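## Task

Using the chest of drawers, seen from the drawer fronts: the eraser must go into the left-hand drawer on the middle row and the AAA battery into the right-hand drawer on the lowest row. Every other battery and any other eraser must stay on the table. Dropping an item into its drawer from rim height is fine. A drawer pulled out too far will detach from the chest. At the end every drawer must be closed.

## Robot and tools

Robot: two arms, left_arm and right_arm, each ending in an identical five-finger right hand, so axes and numbers mean the same on both. Bases in the scene frame: left_arm at (-0.064, +0.714, 0), right_arm at (+0.073, -0.458, 0), both nearly unrotated about z.

Scene frame: origin at table height midway between the nominal bases, +z up, +x out over the table, +y toward left_arm. Fixed cameras and the table use it. Each arm reports its hand pose, velocities and Hand target in its own base frame. Offsets that you command are measured along the current Hand target's own axes.

Hand point: a point moving with the palm, 0.05 m in front of it and 0.15 m out from the wrist flange. Its +z runs along straight fingers, +y out of the palm, +x across the palm away from the thumb. Straight fingertips sit about 0.06-0.07 m past it on +z and 0.06 m behind it on -y. A bracket on the little-finger side reaches 0.10 m across and can strike things. With fingers level, the wrist may hang up to 0.13 m (palm down) or 0.25 m (palm up) below the point. Closing with the thumb turned fully opposite grips objects roughly 0.035-0.065 m thick, or handles down to 0.025 m.

A row is 28 numbers, each in [-1, 1], always for both arms: left_arm dx, dy, dz, rx, ry, rz; left hand little, ring, middle, index, thumb_bend, thumb_turn, force_limit, speed; then the same fourteen for right_arm. The six pose numbers are an offset, not a pose: 1.0 equals 0.6 m of travel or 180 degrees, and rx, ry, rz form a single rotation vector. Offsets count from the Hand target at the start of the action or call, never from the previous row, so resending an offset moves further. Six zeros re-command the current Hand target (useful to close a gap when the hand settled short, or to stop pushing on something). Finger values: -1 straight/open, +1 curled. thumb_bend -1 straight, +1 bent; thumb_turn -1 beside the palm, +1 opposite the fingers. force_limit maps -1..+1 to about 0..10 N at the fingertip (0..15 N for both thumb motors). speed rises from nearly zero at -1 to full at +0.48 and stays full above; use -0.94 or lower for a gentle close. No hand value means unchanged: to keep a hand as it is, resend the eight numbers last executed for it (or, before any, its hand_measured plus hand_force_limit and hand_speed).

Tools:
- execute_actions(actions, cameras): actions is a list of actions, each a table of up to 15 rows at 1/30 s per step; a short table repeats its last row. Images come only when actions is empty or cameras names some.
- move(target, speed, blend, stop_force, zero, blocking, cameras): straight-line path of each hand point to the offset in target (one 28-number row, or up to 15 rows, all offsets from the same starting Hand targets). speed is m/s, 0.002 to 3.2, default 0.25 (turns up to twice that in rad/s). blend is corner rounding in m; 0 stops at each target. stop_force, 4 to 120 N, ends an arm's path when its wrist sensor feels that much push against its motion; do not rely on it for light or rotating contacts, and omit it when backing off something. zero (default true) re-zeroes before the move. blocking=false returns early and cannot combine with stop_force. Paths do not avoid obstacles or the other arm; avoid routing near an arm's own base. The result ends with a move: line (done, off_target, moving, held, fault) and limits (paced = pose clipped, held = steps withheld).
- wait(seconds 0-10), stop() to brake a running move, zoom_image(camera, region [x0,y0,x1,y1] pixels, at most 504 by 504), show_instructions(), zero_wrist_force(arm), finished_scene(scene: this scene's number; irreversible).

Cameras: cam_high and cam_low (896x504), cam_left_wrist and cam_right_wrist (616x616 fisheye).

Results: end_effector_position (m), quat_wxyz, velocities, Hand target, joint positions and torques, hand_measured, hand_stopped_by (moving, target, force, stalled, fault), hand_load_n (positive when pushed open; near 0 means a lost grip), Wrist force/torque in the hand's axes plus the peak since last shown. Orientation commands are clipped to 32 degrees from the measured one per step; commands that would bring the arms too close are held back.

Avoid: contact torques beyond limits (pan/lift 287, elbow 130, wrists 46.9 N m) or outside forces near 150 N, which freeze the arm for 10 s; targets past firm contact on these stiff arms; fast impacts; hands squeezing each other or arms colliding; dropping items from height or releasing them while moving; anything leaving the table; pulling drawers out fully. Motors heat when holding loads, stretched out or pushing; 70 °C shows MOTOR HOT and 85 °C brakes the arm for 30-60 s or more.

Each tool is called after "Emit:" as name([rows], argument=value, ...), one row to a line, values as JSON.

Reference images:

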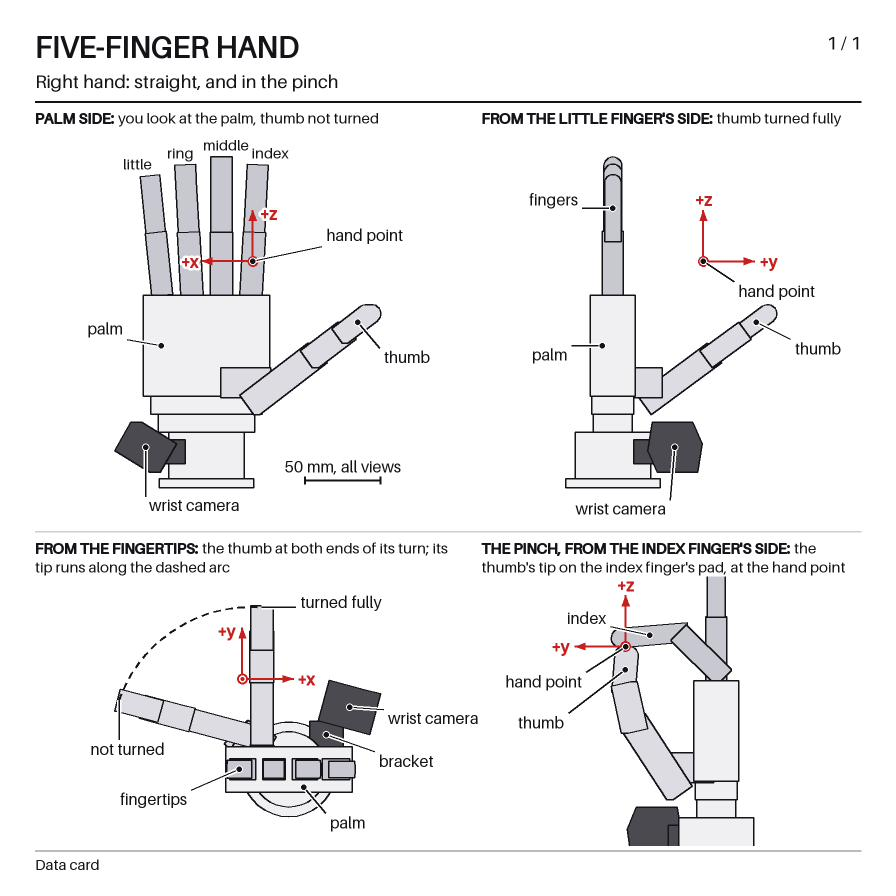

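## Session

Emit:
execute_actions(actions=[], cameras=["all"])

Scene clock: 0.00 s.
left_arm: end_effector_position=(+1.1292, -0.0024, +0.2858) hand_measured=(-1.000, -1.000, -1.000, -1.000, -1.000, -1.000) hand_load_n=(+0.0, +0.0, +0.0, +0.0, +0.0, +0.0) hand_stopped_by=(target, target, target, target, target, target) hand_force_limit=0.00 hand_speed=-0.80 end_effector_quat_wxyz=(+0.071, +0.684, +0.592, +0.420) | right_arm: end_effector_position=(+0.2256, +0.2610, +0.2856) hand_measured=(-1.000, -1.000, -1.000, -1.000, -1.000, -1.000) hand_load_n=(+0.0, +0.0, +0.0, +0.0, +0.0, +0.0) hand_stopped_by=(target, target, target, target, target, target) hand_force_limit=0.00 hand_speed=-0.80 end_effector_quat_wxyz=(+0.112, +0.052, +0.992, -0.022)
Joint positions: left_arm=[-0.265 -0.808 1.004 0.681 0.977 0.098] | right_arm=[0.283 -1.971 2.292 1.05 1.686 -1.195]
Joint velocities: within noise
Joint torques (N m): no reading
Motor temperatures (°C): left_arm=[27 26 30 29 37 31] | right_arm=[29 25 26 30 32 33]
Wrist force (N): no reading
Wrist torque (N m): no reading
Wrist force, peak (N): no reading
Hand target: left_arm +1.1292, -0.0024, +0.2858; +0.071, +0.684, +0.592, +0.420 | right_arm +0.2256, +0.2610, +0.2856; +0.112, +0.052, +0.992, -0.022

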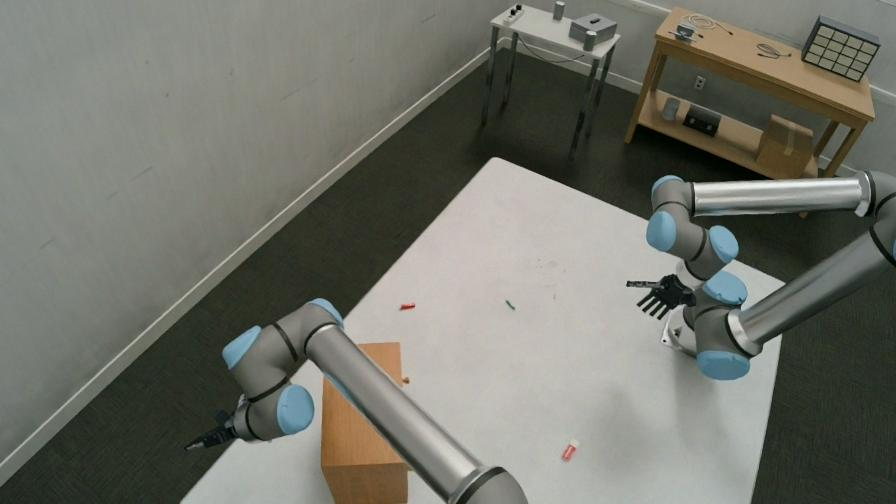

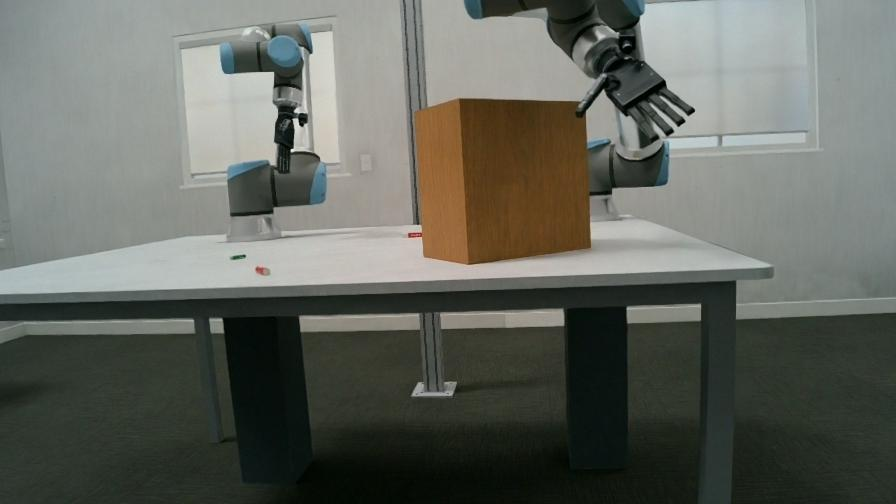

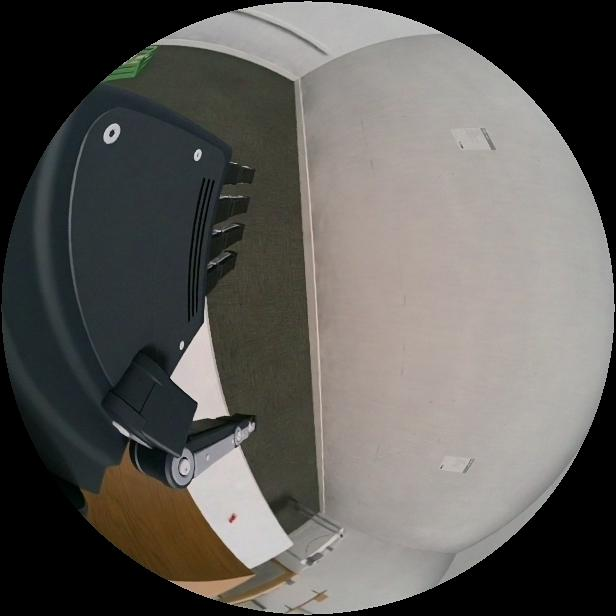

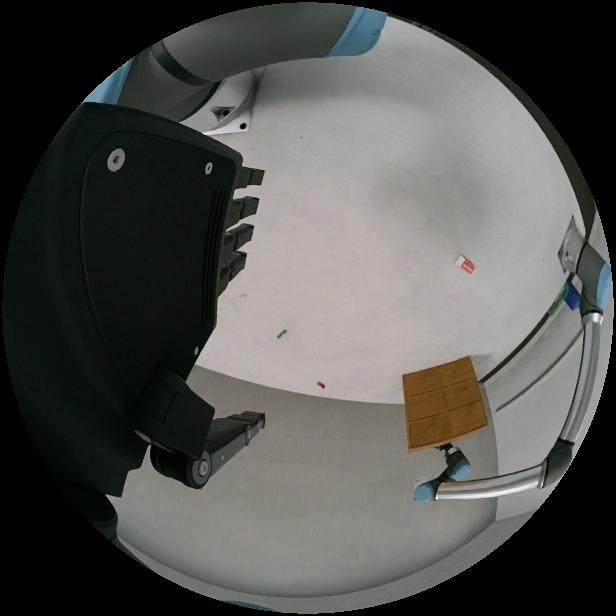

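Emit:
zoom_image(camera="cam_right_wrist", region=[250, 230, 510, 490])

Emit:
zoom_image(camera="cam_high", region=[370, 270, 590, 490])

Scaled by 1.938 from the camera's 616x616 image, which has a finer 880x880 frame.

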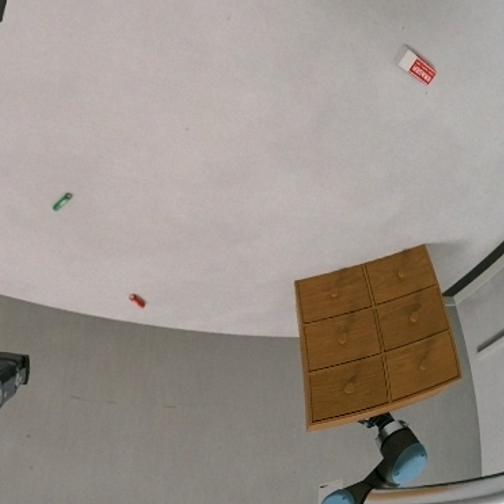

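Scaled by 2.291 from the camera's 896x504 image, which has a finer 1280x720 frame.

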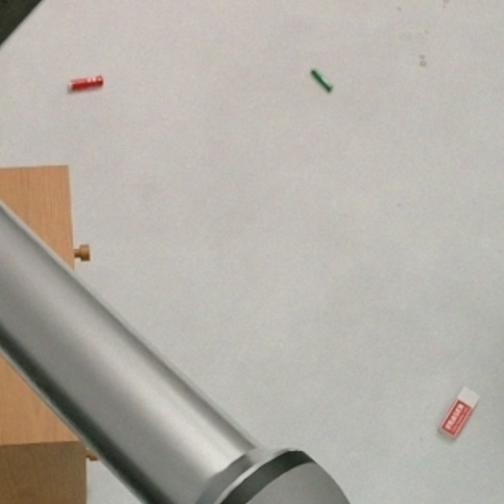

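Emit:
zoom_image(camera="cam_right_wrist", region=[390, 345, 500, 455])

Emit:
zoom_image(camera="cam_right_wrist", region=[265, 315, 345, 395])

Scaled by 4.582 from the camera's 616x616 image, which has a finer 880x880 frame.

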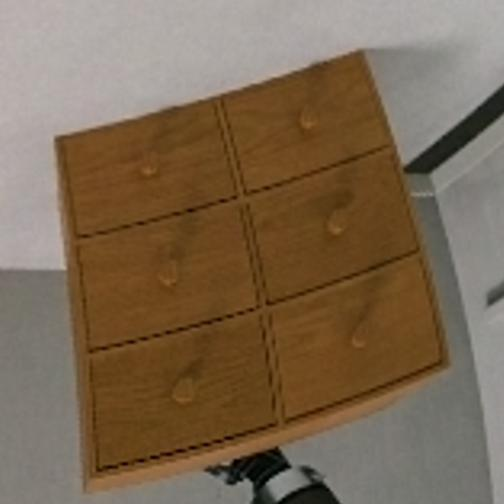

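Scaled by 6.300 from the camera's 616x616 image, which has a finer 880x880 frame.

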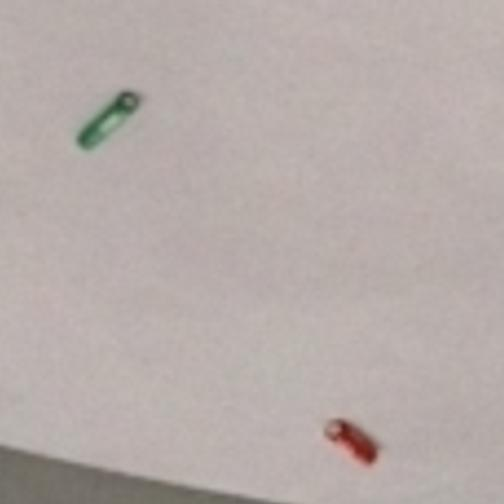

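Emit:
move([
  [0.2007,0.1753,-0.3095,0,0,0, 1,1,-0.3,-0.3,0,1,0,0.2, -0.229,-0.026,0.041,-0.0528,0,-0.4549, -1,-1,-0.35,-0.35,0,1,0,0.2],
  [-0.3958,-0.0733,-0.9328,0.2012,-0.0371,-0.2623, 1,1,-0.3,-0.3,0,1,0,0.2, -0.4585,-0.0523,0.0828,-0.1055,-0.0009,-0.9098, -1,-1,-0.35,-0.35,0,1,0,0.2],
  [-0.6508,-0.4120,-0.4775,0.2012,-0.0371,-0.2623, 1,1,-0.3,-0.3,0,1,0,0.2, -0.57,0.0247,0.3942,0.0001,-0.5826,-0.6693, -1,-1,-0.35,-0.35,0,1,0,0.2],
], speed=0.4, blend=[0.06,0.06,0], cameras=["all"])

Scene clock: 34.30 s.
left_arm: end_effector_position=(+0.7764, -0.3857, +0.1299) hand_measured=(+1.000, +1.000, -0.300, -0.300, +0.000, +1.000) hand_load_n=(+0.0, +0.0, +0.0, +0.0, +0.0, +0.0) hand_stopped_by=(target, target, target, target, target, target) hand_force_limit=0.00 hand_speed=0.20 end_effector_quat_wxyz=(+0.053, +0.404, +0.905, +0.119) | right_arm: end_effector_position=(+0.6109, +0.2288, +0.1319) hand_measured=(-1.000, -1.000, -0.350, -0.350, +0.000, +1.000) hand_load_n=(+0.0, +0.0, +0.0, +0.0, +0.0, -0.5) hand_stopped_by=(target, target, target, target, target, target) hand_force_limit=0.00 hand_speed=0.20 end_effector_quat_wxyz=(-0.644, +0.742, -0.141, +0.121)
Joint positions: left_arm=[-0.815 -0.865 1.364 1.065 1.309 -1.546] | right_arm=[-0.362 -1.036 2.001 0.53 0.141 -4.634]
Joint torques (N m): left_arm=[15.4 -70.68 -25.91 0.49 -1.72 2.17] | right_arm=[-5.97 -52.15 -31.78 1.88 -4.23 -1.44]
Wrist force (N): left_arm=[0.2 -0.6 -1.1] | right_arm=[0.0 0.6 -0.6]
Wrist torque (N m): left_arm=[-0.01 0.05 -0.22] | right_arm=[0.13 -0.06 0.03]
Wrist force, peak (N): left_arm=[-0.2 -1.4 -2.0] | right_arm=[0.2 1.9 -1.0]
Hand target: left_arm +0.7764, -0.3857, +0.1298; +0.053, +0.404, +0.905, +0.119 | right_arm +0.6109, +0.2288, +0.1319; -0.644, +0.742, -0.141, +0.121
Off the commanded pose: left_arm 0.000 m, 0 deg | right_arm 0.000 m, 0 deg.
move: done

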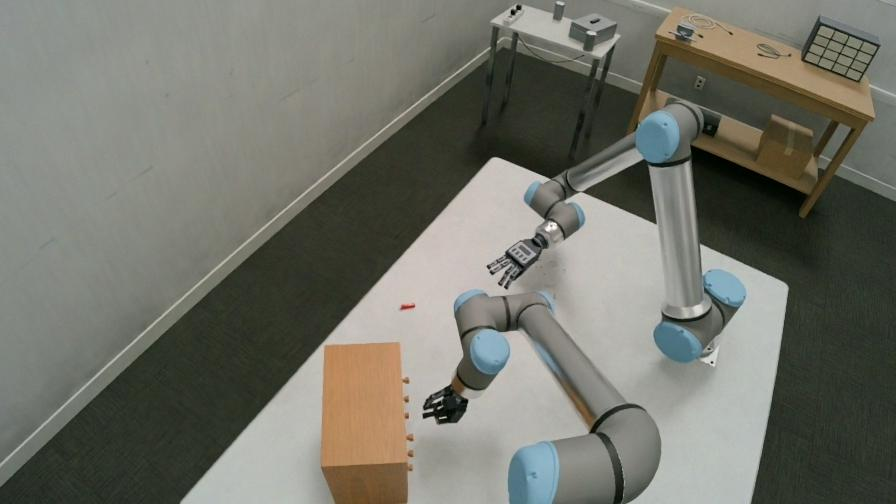

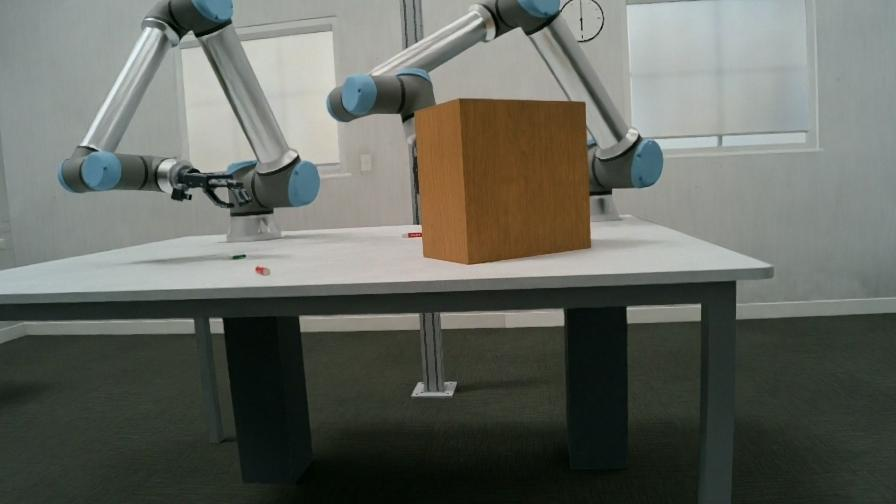

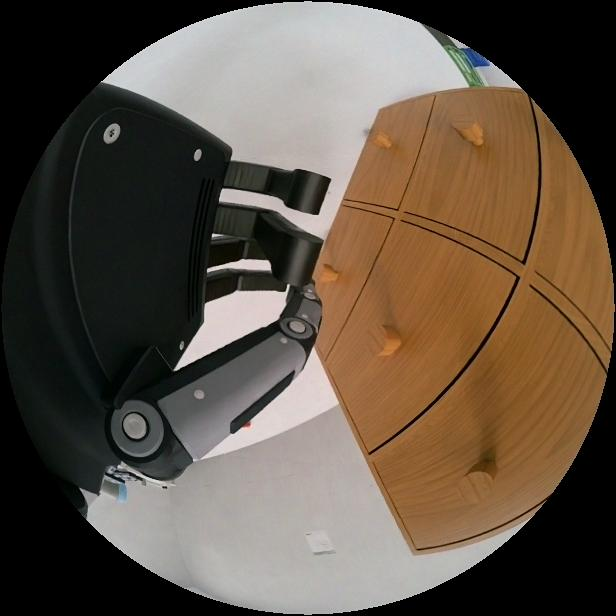

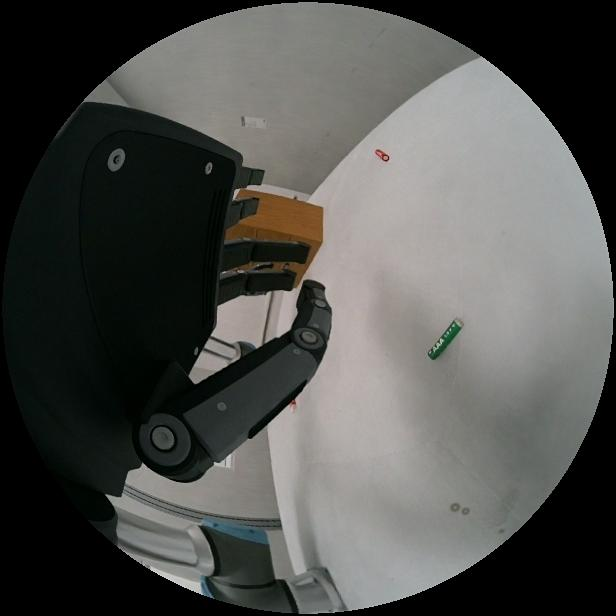

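Emit:
zoom_image(camera="cam_left_wrist", region=[290, 90, 510, 530])

Scaled by 1.145 from the camera's 616x616 image, which has a finer 880x880 frame.

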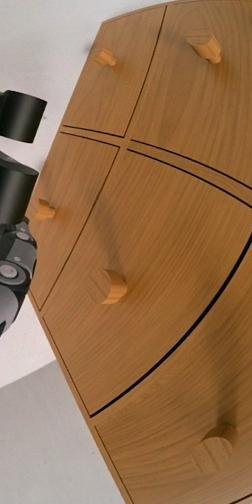

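Emit:
move(target=[-0.0223,-0.0355,0.1032,0,0,0, 1,1,-0.3,-0.3,0,1,0,0.2, -0.0143,0.1055,-0.0088,0,0.0143,0.0020, -1,-1,-0.35,-0.35,0,1,0,0.2], speed=0.2, cameras=["cam_left_wrist","cam_right_wrist"])

Scene clock: 41.70 s.
left_arm: end_effector_position=(+0.7820, -0.3987, +0.0645) hand_measured=(+1.000, +1.000, -0.300, -0.300, +0.000, +1.000) hand_load_n=(+0.0, +0.5, +0.0, +0.0, +0.0, +0.0) hand_stopped_by=(target, target, target, target, target, target) hand_force_limit=0.00 hand_speed=0.20 end_effector_quat_wxyz=(+0.053, +0.404, +0.905, +0.119) | right_arm: end_effector_position=(+0.5977, +0.2188, +0.0700) hand_measured=(-1.000, -1.000, -0.350, -0.350, +0.000, +1.000) hand_load_n=(+0.0, +0.0, +0.0, +0.0, +0.0, +0.0) hand_stopped_by=(target, target, target, target, target, target) hand_force_limit=0.00 hand_speed=0.20 end_effector_quat_wxyz=(-0.641, +0.738, -0.157, +0.136)
Joint positions: left_arm=[-0.821 -0.791 1.363 0.995 1.309 -1.552] | right_arm=[-0.393 -0.985 2.06 0.317 0.143 -4.531]
Joint torques (N m): left_arm=[-13.58 -78.79 -47.5 0.4 -1.93 -3.29] | right_arm=[0.22 -83.76 -5.65 0.59 0.09 2.16]
Wrist force (N): left_arm=[0.3 -0.5 -0.7] | right_arm=[-0.2 0.1 -0.6]
Wrist torque (N m): left_arm=[0.03 0.02 -0.05] | right_arm=[0.03 -0.07 -0.19]
Wrist force, peak (N): left_arm=[0.3 -0.1 -2.0] | right_arm=[-0.2 1.9 -1.0]
Hand target: left_arm +0.7820, -0.3987, +0.0645; +0.053, +0.404, +0.905, +0.119 | right_arm +0.5977, +0.2189, +0.0700; -0.641, +0.738, -0.157, +0.136
Off the commanded pose: left_arm 0.000 m, 0 deg | right_arm 0.000 m, 0 deg.
move: done
Images, in order (width x height): cam_left_wrist 616x616, cam_right_wrist 616x616.

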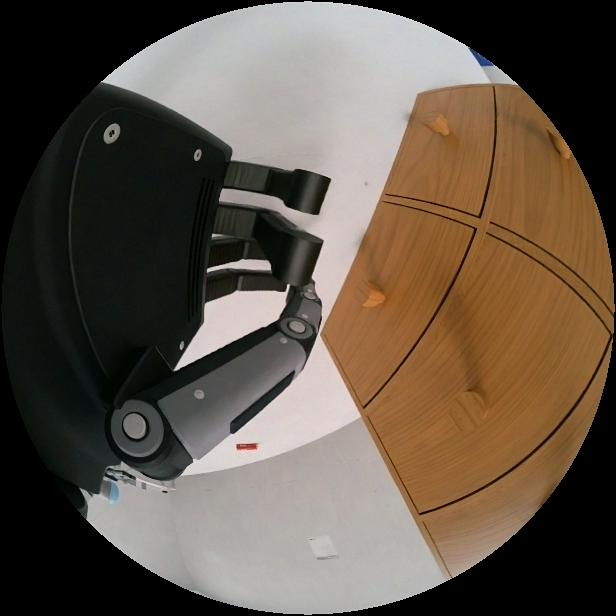

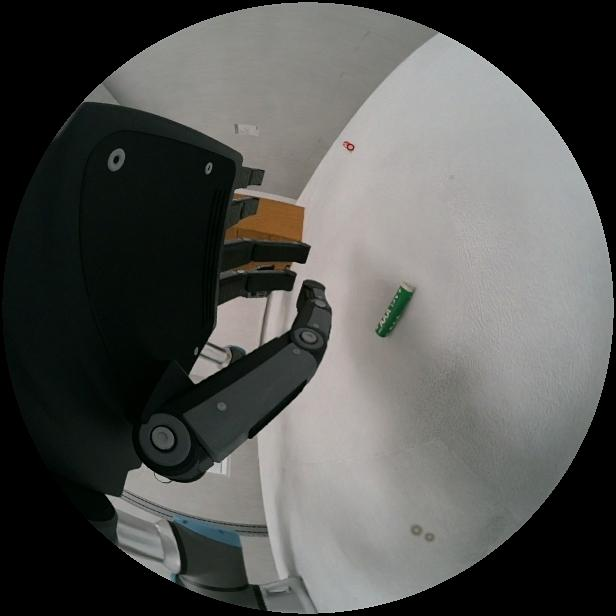

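Emit:
zoom_image(camera="cam_left_wrist", region=[300, 90, 520, 430])

Scaled by 1.482 from the camera's 616x616 image, which has a finer 880x880 frame.

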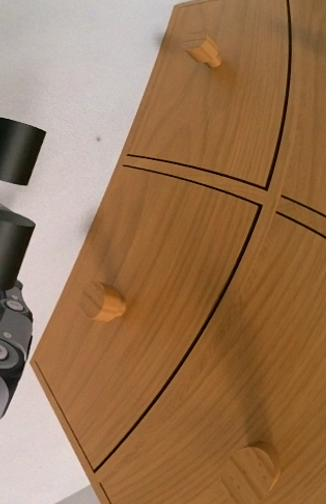

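Emit:
move(target=[0,0.0725,0.0194,0,0,0, 1,1,-0.3,-0.3,0,1,0,0.2, -0.005,0.0963,0.0182,0,0,0, -1,-1,-0.35,-0.35,0,1,0,0.2], speed=0.04, stop_force=5, cameras=["cam_left_wrist","cam_right_wrist"])

Scene clock: 49.90 s.
left_arm: end_effector_position=(+0.8155, -0.3686, +0.0645) hand_measured=(+1.000, +1.000, -0.300, -0.300, +0.000, +1.000) hand_load_n=(+0.0, +0.0, +0.0, +0.0, +0.0, +0.0) hand_stopped_by=(target, target, target, target, target, target) hand_force_limit=0.00 hand_speed=0.20 end_effector_quat_wxyz=(+0.053, +0.404, +0.905, +0.119) | right_arm: end_effector_position=(+0.5960, +0.2226, +0.0112) hand_measured=(-1.000, -1.000, -0.350, -0.350, +0.000, +1.000) hand_load_n=(+0.0, +0.0, +0.0, +0.0, +0.0, +0.0) hand_stopped_by=(target, target, target, target, target, target) hand_force_limit=0.00 hand_speed=0.20 end_effector_quat_wxyz=(-0.641, +0.738, -0.157, +0.136)
Joint positions: left_arm=[-0.765 -0.776 1.33 0.998 1.31 -1.494] | right_arm=[-0.387 -0.897 2.062 0.186 0.144 -4.49]
Joint torques (N m): left_arm=[17.34 -78.71 -47.25 7.73 2.11 2.72] | right_arm=[15.49 -63.15 -2.42 1.24 -0.03 2.6]
Wrist force (N): left_arm=[0.3 0.0 -0.5] | right_arm=[0.1 1.3 -0.4]
Wrist torque (N m): left_arm=[0.10 0.00 -0.15] | right_arm=[0.17 -0.14 -0.15]
Wrist force, peak (N): left_arm=[-0.2 -1.0 -1.0] | right_arm=[-0.2 1.1 -1.1]
Hand target: left_arm +0.8155, -0.3686, +0.0645; +0.053, +0.404, +0.905, +0.119 | right_arm +0.5960, +0.2226, +0.0112; -0.641, +0.738, -0.157, +0.136
Off the commanded pose: left_arm 0.000 m, 0 deg | right_arm 0.000 m, 0 deg.
move: done
Images, in order (width x height): cam_left_wrist 616x616, cam_right_wrist 616x616.

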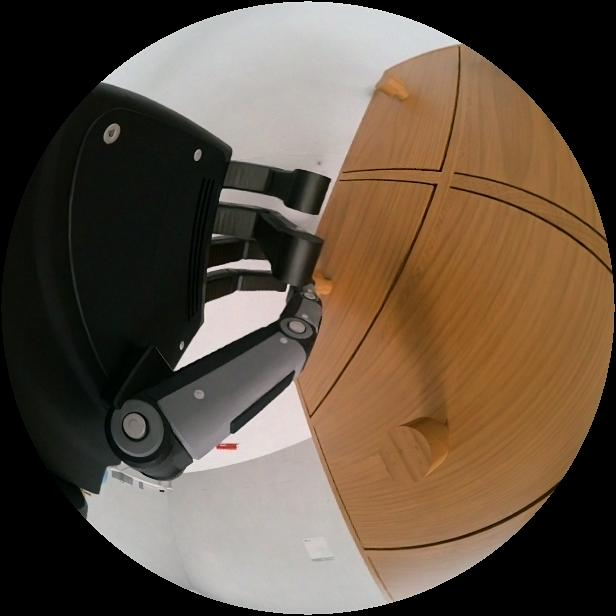

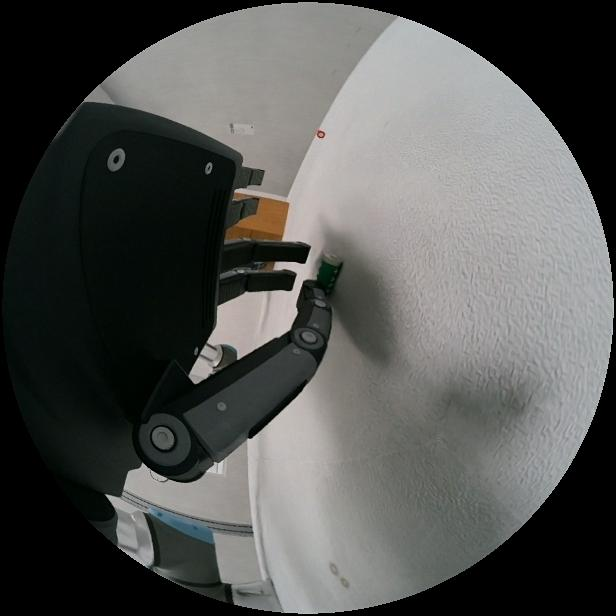

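Emit:
zoom_image(camera="cam_left_wrist", region=[270, 230, 370, 330])

Emit:
zoom_image(camera="cam_right_wrist", region=[270, 220, 370, 320])

Scaled by 5.040 from the camera's 616x616 image, which has a finer 880x880 frame.

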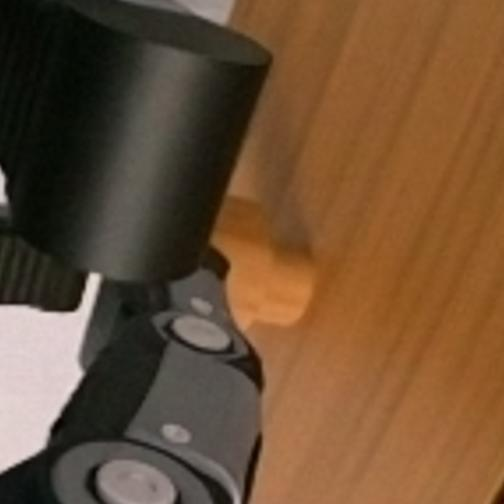

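Scaled by 5.040 from the camera's 616x616 image, which has a finer 880x880 frame.

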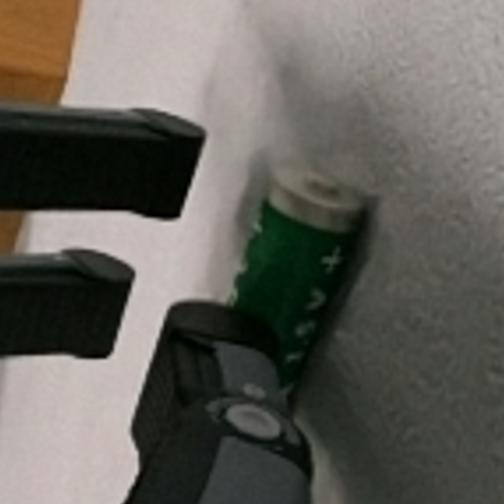

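Emit:
move(target=[0,0.0105,0.0028,0,0,0, 1,1,-0.3,-0.3,0,1,0,0.2, 0,0,0,0,0,0, -1,-1,0.6,0.6,0,1,-0.4,-0.9], speed=0.02, stop_force=5, cameras=["cam_left_wrist","cam_right_wrist"])

Scene clock: 53.80 s.
left_arm: end_effector_position=(+0.8203, -0.3642, +0.0645) hand_measured=(+1.000, +1.000, -0.300, -0.300, +0.000, +1.000) hand_load_n=(+0.0, +0.0, +0.0, +0.0, +0.0, +0.0) hand_stopped_by=(target, target, target, target, target, target) hand_force_limit=0.00 hand_speed=0.20 end_effector_quat_wxyz=(+0.053, +0.404, +0.905, +0.119) | right_arm: end_effector_position=(+0.5960, +0.2226, +0.0112) hand_measured=(-1.000, -1.000, -0.120, +0.114, +0.000, +1.000) hand_load_n=(-0.5, +0.0, +7.0, +5.5, +0.0, -2.0) hand_stopped_by=(target, target, force, force, target, target) hand_force_limit=-0.40 hand_speed=-0.90 end_effector_quat_wxyz=(-0.641, +0.738, -0.157, +0.136)
Joint positions: left_arm=[-0.757 -0.774 1.325 0.998 1.31 -1.485] | right_arm=[-0.387 -0.897 2.062 0.186 0.144 -4.49]
Joint torques (N m): left_arm=[13.4 -76.78 -46.35 7.79 2.21 2.49] | right_arm=[8.04 -80.12 -3.03 1.37 -0.62 2.17]
Wrist force (N): left_arm=[-0.4 -0.5 -0.8] | right_arm=[0.4 -5.5 1.5]
Wrist torque (N m): left_arm=[0.04 0.11 -0.20] | right_arm=[0.34 -0.19 -0.28]
Wrist force, peak (N): left_arm=[0.0 -0.6 -1.0] | right_arm=[0.3 -5.8 2.3]
Hand target: left_arm +0.8203, -0.3642, +0.0645; +0.053, +0.404, +0.905, +0.119 | right_arm +0.5960, +0.2226, +0.0112; -0.641, +0.738, -0.157, +0.136
Off the commanded pose: left_arm 0.000 m, 0 deg | right_arm 0.000 m, 0 deg.
move: done
Images, in order (width x height): cam_left_wrist 616x616, cam_right_wrist 616x616.

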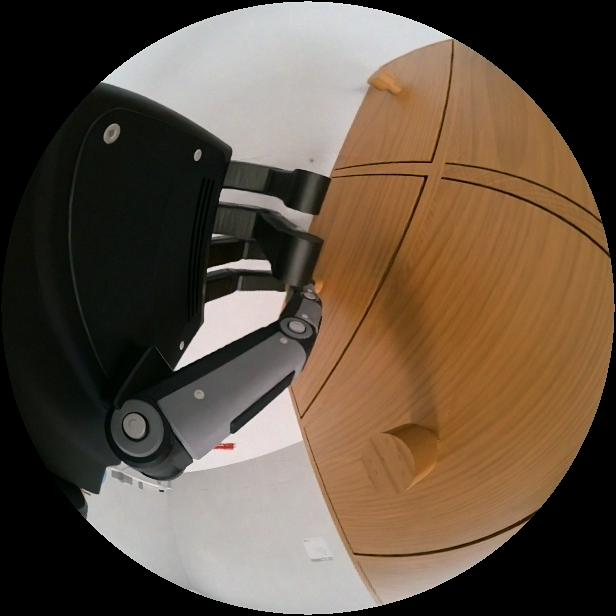

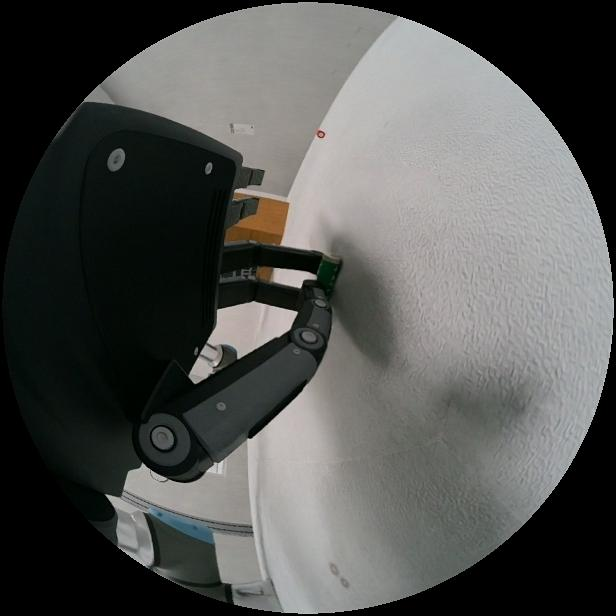

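Emit:
zoom_image(camera="cam_right_wrist", region=[270, 220, 370, 320])

Emit:
zoom_image(camera="cam_left_wrist", region=[260, 230, 340, 310])

Scaled by 5.040 from the camera's 616x616 image, which has a finer 880x880 frame.

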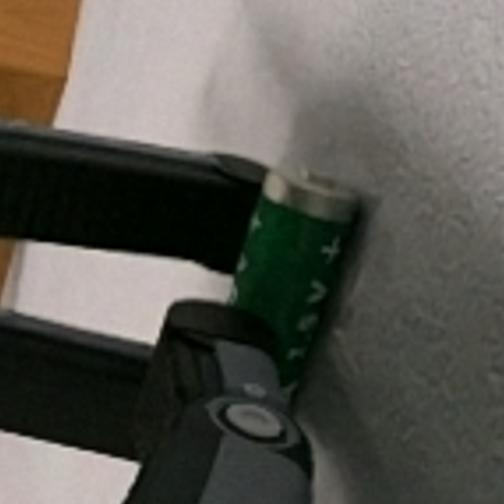

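Scaled by 6.300 from the camera's 616x616 image, which has a finer 880x880 frame.

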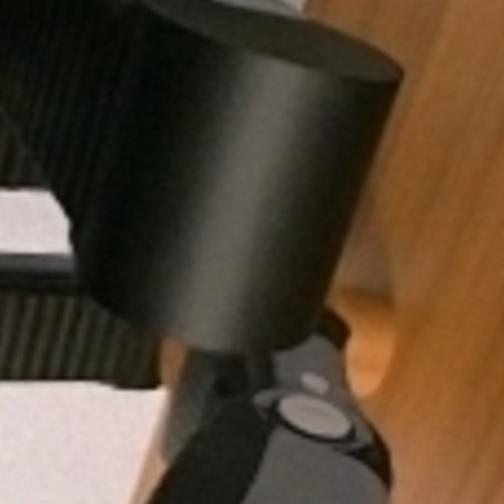

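Emit:
move([
  [0,0,0,0,0,0, 1,1,-0.3,-0.3,0,1,0,0.2, 0,0,0,0,0,0, -1,-1,-0.3,-0.3,0,1,-0.4,0],
  [0,0,0,0,0,0, 1,1,-0.3,-0.3,0,1,0,0.2, 0,0.0006,0.0085,0,-0.0330,-0.0046, -1,-1,-0.3,-0.3,0,1,-0.4,0],
], speed=0.05, cameras=["cam_right_wrist"])

Emit:
zoom_image(camera="cam_right_wrist", region=[270, 220, 370, 320])

Scene clock: 62.90 s.
left_arm: end_effector_position=(+0.8203, -0.3642, +0.0645) hand_measured=(+1.000, +1.000, -0.300, -0.300, +0.000, +1.000) hand_load_n=(+0.0, +0.0, +0.0, +0.0, +0.0, +0.0) hand_stopped_by=(target, target, target, target, target, target) hand_force_limit=0.00 hand_speed=0.20 end_effector_quat_wxyz=(+0.053, +0.404, +0.905, +0.119) | right_arm: end_effector_position=(+0.5980, +0.2273, +0.0102) hand_measured=(-1.000, -1.000, -0.300, -0.300, +0.000, +1.000) hand_load_n=(+0.0, -0.5, +0.0, +0.0, +0.5, +0.0) hand_stopped_by=(target, target, target, target, target, target) hand_force_limit=-0.40 hand_speed=0.00 end_effector_quat_wxyz=(-0.648, +0.746, -0.119, +0.102)
Joint positions: left_arm=[-0.757 -0.774 1.325 0.998 1.31 -1.485] | right_arm=[-0.37 -0.761 1.996 0.709 0.151 -5.088]
Joint torques (N m): left_arm=[16.31 -77.61 -47.15 7.65 2.34 1.89] | right_arm=[-7.29 -57.1 -21.49 6.64 0.22 -3.44]
Wrist force (N): left_arm=[0.0 -0.4 -0.5] | right_arm=[-0.6 0.5 -0.6]
Wrist torque (N m): left_arm=[0.03 0.05 -0.18] | right_arm=[0.11 0.01 -0.04]
Wrist force, peak (N): left_arm=[0.2 -0.6 -1.0] | right_arm=[-0.1 -6.2 1.8]
Hand target: left_arm +0.8203, -0.3642, +0.0645; +0.053, +0.404, +0.905, +0.119 | right_arm +0.5980, +0.2272, +0.0102; -0.648, +0.746, -0.119, +0.102
Off the commanded pose: left_arm 0.000 m, 0 deg | right_arm 0.000 m, 0 deg.
move: done
Images, in order (width x height): cam_right_wrist 616x616.

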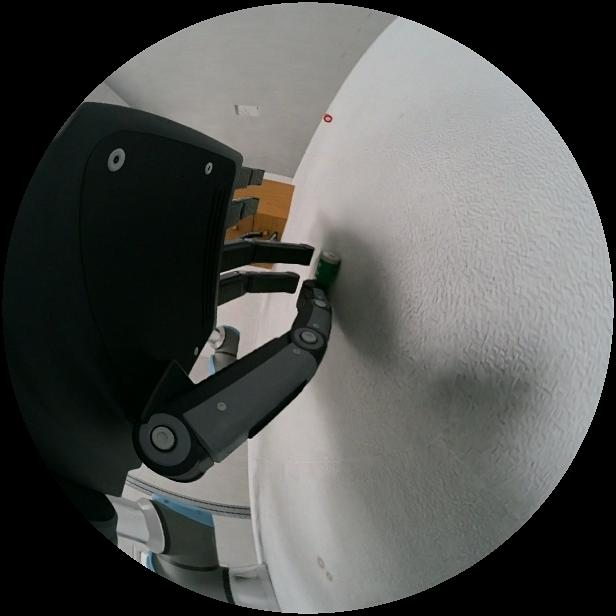

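Scaled by 5.040 from the camera's 616x616 image, which has a finer 880x880 frame.

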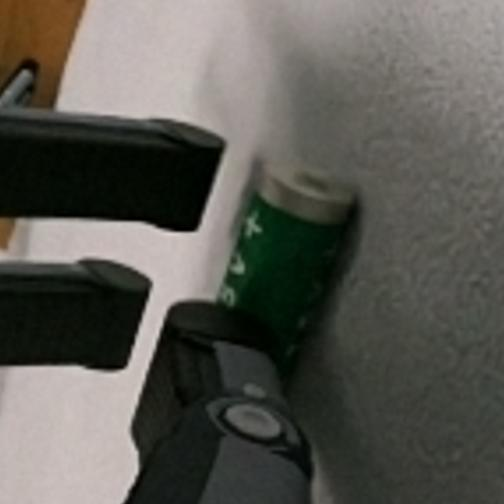

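Emit:
move(target=[0,-0.0043,0.0161,0,0,0, 1,1,-0.3,-0.3,0,1,0,0.2, 0,0,0,0,0,0, -1,-1,0.5,0.5,0,1,-0.5,-0.92], speed=0.01, stop_force=4, cameras=["cam_left_wrist","cam_right_wrist"])

Emit:
zoom_image(camera="cam_right_wrist", region=[270, 220, 370, 320])

Scene clock: 65.93 s.
left_arm: end_effector_position=(+0.8204, -0.3643, +0.0633) hand_measured=(+1.000, +1.000, -0.300, -0.300, +0.000, +1.000) hand_load_n=(+0.0, +0.0, +0.0, +0.5, +0.5, +0.0) hand_stopped_by=(target, target, target, target, target, target) hand_force_limit=0.00 hand_speed=0.20 end_effector_quat_wxyz=(+0.053, +0.404, +0.905, +0.119) | right_arm: end_effector_position=(+0.5981, +0.2272, +0.0102) hand_measured=(-1.000, -1.000, -0.152, +0.050, +0.000, +1.000) hand_load_n=(+0.0, -0.5, +5.0, +3.0, +0.5, +0.0) hand_stopped_by=(target, target, force, force, target, target) hand_force_limit=-0.50 hand_speed=-0.92 end_effector_quat_wxyz=(-0.648, +0.746, -0.119, +0.102)
Joint positions: left_arm=[-0.757 -0.773 1.325 0.997 1.31 -1.485] | right_arm=[-0.37 -0.761 1.996 0.709 0.151 -5.088]
Joint torques (N m): left_arm=[17.04 -92.57 -44.96 7.44 1.91 2.35] | right_arm=[-8.88 -58.62 -20.29 3.21 -0.38 -3.67]
Wrist force (N): left_arm=[-0.1 -0.6 -6.2] | right_arm=[-0.5 -6.4 2.2]
Wrist torque (N m): left_arm=[0.07 0.17 -0.20] | right_arm=[0.35 -0.05 -0.12]
Wrist force, peak (N): left_arm=[0.1 -1.1 -10.6] | right_arm=[-0.3 -6.2 3.2]
Hand target: left_arm +0.8204, -0.3643, +0.0633; +0.053, +0.404, +0.905, +0.119 (not the last commanded pose) | right_arm +0.5981, +0.2272, +0.0102; -0.648, +0.746, -0.119, +0.102
Off the commanded pose: left_arm 0.009 m, 0 deg | right_arm 0.000 m, 0 deg.
move: contact (left_arm)
Images, in order (width x height): cam_left_wrist 616x616, cam_right_wrist 616x616.

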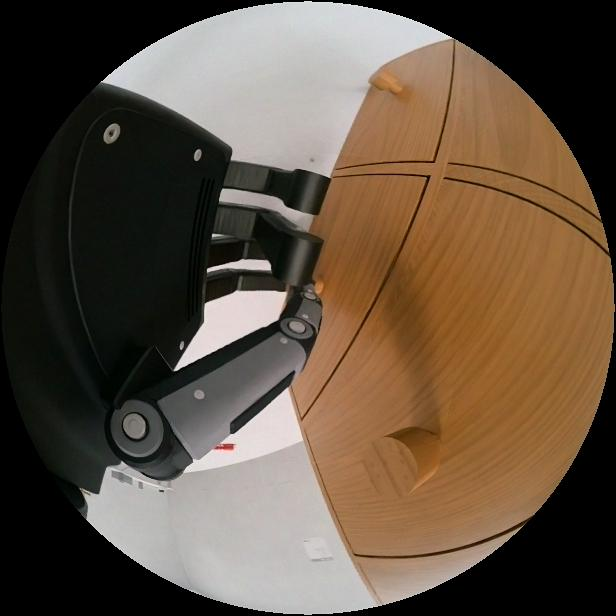

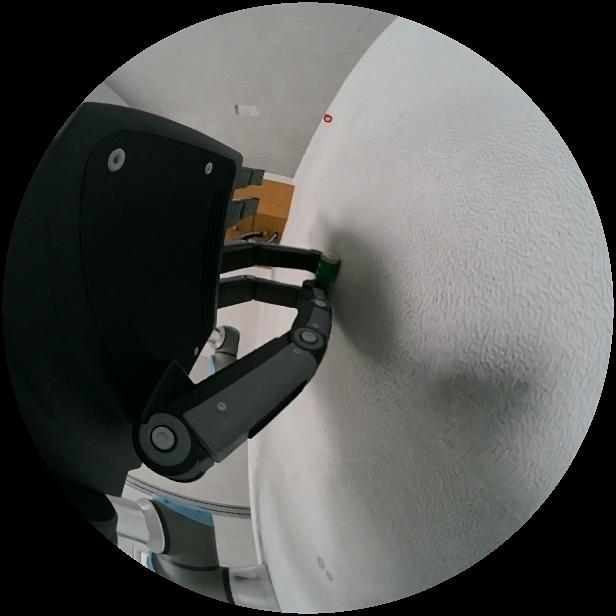

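Scaled by 5.040 from the camera's 616x616 image, which has a finer 880x880 frame.

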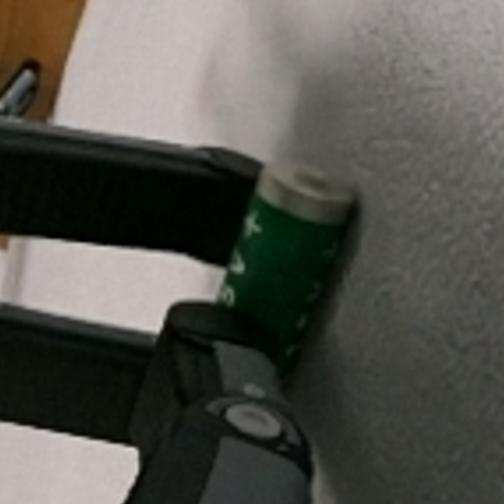

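Emit:
move([
  [0,0,0,0,0,0, 1,1,0.5,0.5,0,1,0.5,-0.85, 0,0,0,0,0,0, -1,-1,-0.25,-0.25,0,1,-0.5,0],
  [0,0,0,0,0,0, 1,1,0.5,0.5,0,1,0.5,-0.85, 0,0,0.0118,0,0,0, -1,-1,-0.25,-0.25,0,1,-0.5,0],
], speed=0.03, cameras=["cam_left_wrist","cam_right_wrist"])

Emit:
zoom_image(camera="cam_right_wrist", region=[270, 220, 370, 320])

Scene clock: 71.87 s.
left_arm: end_effector_position=(+0.8204, -0.3643, +0.0633) hand_measured=(+1.000, +1.000, -0.042, +0.016, -0.002, +1.000) hand_load_n=(+0.0, +0.5, +7.0, +7.5, +7.0, -0.5) hand_stopped_by=(target, target, force, force, target, target) hand_force_limit=0.50 hand_speed=-0.85 end_effector_quat_wxyz=(+0.053, +0.404, +0.905, +0.119) | right_arm: end_effector_position=(+0.6002, +0.2339, +0.0092) hand_measured=(-1.000, -1.000, -0.250, -0.250, +0.000, +1.000) hand_load_n=(+0.0, +0.0, +0.0, +0.0, +0.0, +0.0) hand_stopped_by=(target, target, target, target, target, target) hand_force_limit=-0.50 hand_speed=0.00 end_effector_quat_wxyz=(-0.648, +0.746, -0.119, +0.102)
Joint positions: left_arm=[-0.757 -0.773 1.325 0.997 1.31 -1.485] | right_arm=[-0.357 -0.772 1.988 0.644 0.147 -5.004]
Joint torques (N m): left_arm=[16.64 -96.25 -43.58 7.18 -2.6 1.31] | right_arm=[15.5 -91.85 -21.93 1.41 -4.24 2.57]
Wrist force (N): left_arm=[-0.3 -2.6 0.8] | right_arm=[-0.6 0.7 -1.4]
Wrist torque (N m): left_arm=[0.17 0.05 -0.22] | right_arm=[0.21 0.07 -0.17]
Wrist force, peak (N): left_arm=[0.0 -0.7 -6.4] | right_arm=[-0.4 -6.9 3.0]
Hand target: left_arm +0.8204, -0.3643, +0.0633; +0.053, +0.404, +0.905, +0.119 | right_arm +0.6002, +0.2339, +0.0092; -0.648, +0.746, -0.119, +0.102
Off the commanded pose: left_arm 0.000 m, 0 deg | right_arm 0.000 m, 0 deg.
move: done
Images, in order (width x height): cam_left_wrist 616x616, cam_right_wrist 616x616.

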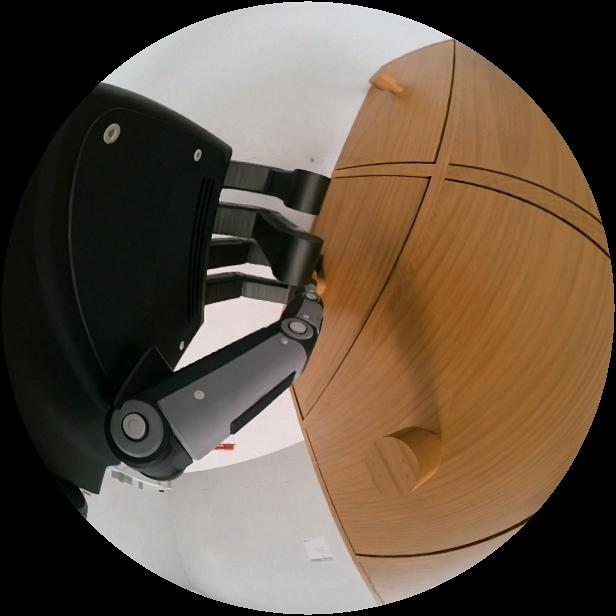

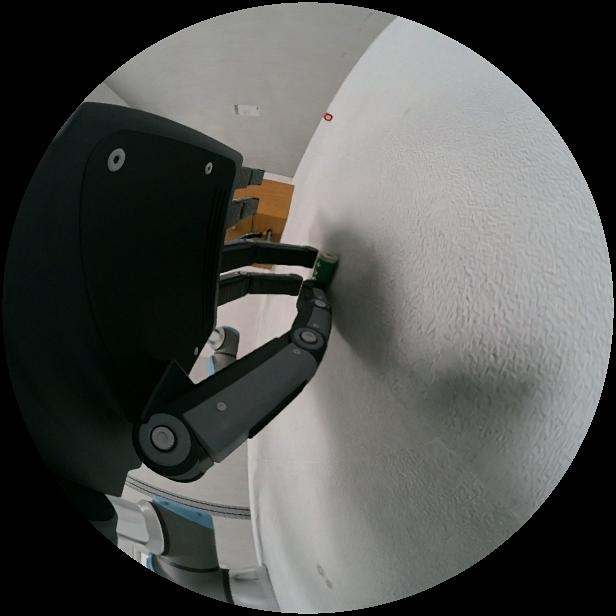

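Scaled by 5.040 from the camera's 616x616 image, which has a finer 880x880 frame.

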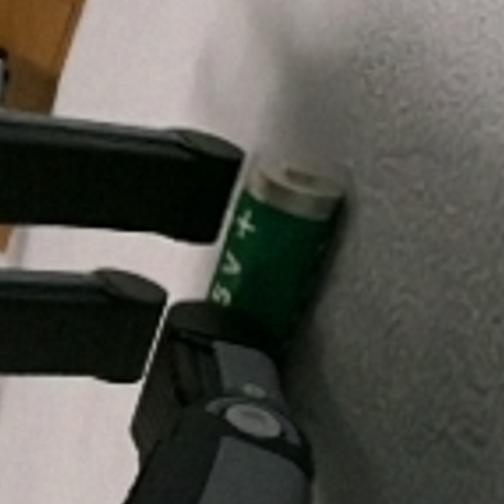

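Emit:
move(target=[0,-0.0805,-0.0216,0,0,0, 1,1,0.5,0.5,0,1,0.5,-0.85, 0,0,0,0,0,0, -1,-1,0.5,0.5,0,1,-0.5,-0.92], speed=0.04, cameras=["cam_left_wrist","cam_right_wrist"])

Emit:
zoom_image(camera="cam_right_wrist", region=[270, 220, 370, 320])

Scene clock: 74.63 s.
left_arm: end_effector_position=(+0.7832, -0.3977, +0.0633) hand_measured=(+1.000, +1.000, -0.042, +0.016, -0.002, +1.000) hand_load_n=(+0.0, +0.0, +6.5, +7.0, +7.5, +0.0) hand_stopped_by=(target, target, force, force, target, target) hand_force_limit=0.50 hand_speed=-0.85 end_effector_quat_wxyz=(+0.053, +0.404, +0.905, +0.119) | right_arm: end_effector_position=(+0.6002, +0.2339, +0.0092) hand_measured=(-1.000, -1.000, -0.184, -0.006, +0.000, +1.000) hand_load_n=(+0.0, +0.0, +3.5, +4.5, +0.5, +0.0) hand_stopped_by=(target, target, force, force, target, target) hand_force_limit=-0.50 hand_speed=-0.92 end_effector_quat_wxyz=(-0.648, +0.746, -0.119, +0.102)
Joint positions: left_arm=[-0.819 -0.79 1.362 0.994 1.309 -1.55] | right_arm=[-0.357 -0.772 1.988 0.644 0.147 -5.004]
Joint torques (N m): left_arm=[-15.56 -97.37 -26.03 0.44 -2.1 -2.5] | right_arm=[9.1 -83.17 -21.07 1.52 0.49 2.16]
Wrist force (N): left_arm=[1.3 -0.3 1.1] | right_arm=[-0.6 -6.2 2.4]
Wrist torque (N m): left_arm=[0.17 0.08 -0.10] | right_arm=[0.36 -0.02 -0.23]
Wrist force, peak (N): left_arm=[-0.6 -2.8 0.8] | right_arm=[-0.8 -6.3 2.7]
Hand target: left_arm +0.7832, -0.3977, +0.0633; +0.053, +0.404, +0.905, +0.119 | right_arm +0.6002, +0.2339, +0.0092; -0.648, +0.746, -0.119, +0.102
Off the commanded pose: left_arm 0.000 m, 0 deg | right_arm 0.000 m, 0 deg.
move: done
Images, in order (width x height): cam_left_wrist 616x616, cam_right_wrist 616x616.

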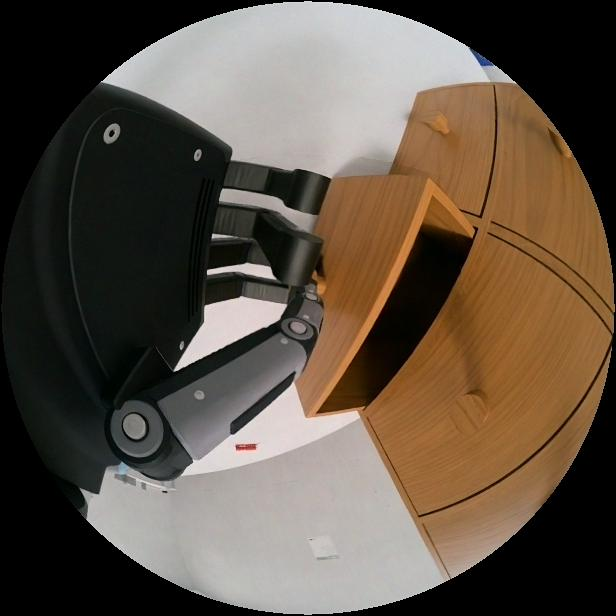

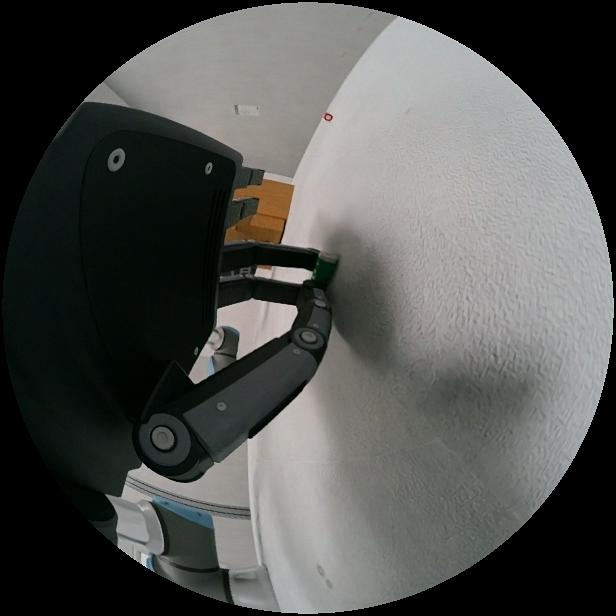

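Scaled by 5.040 from the camera's 616x616 image, which has a finer 880x880 frame.

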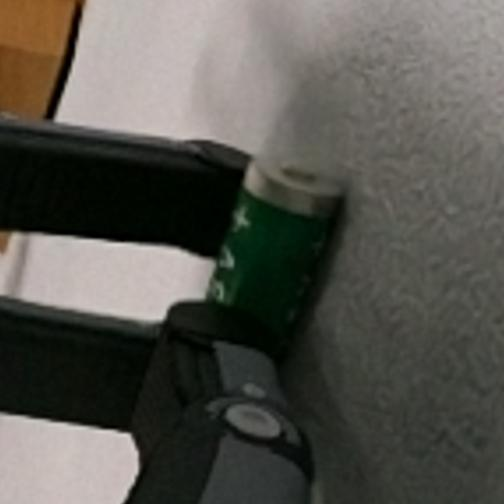

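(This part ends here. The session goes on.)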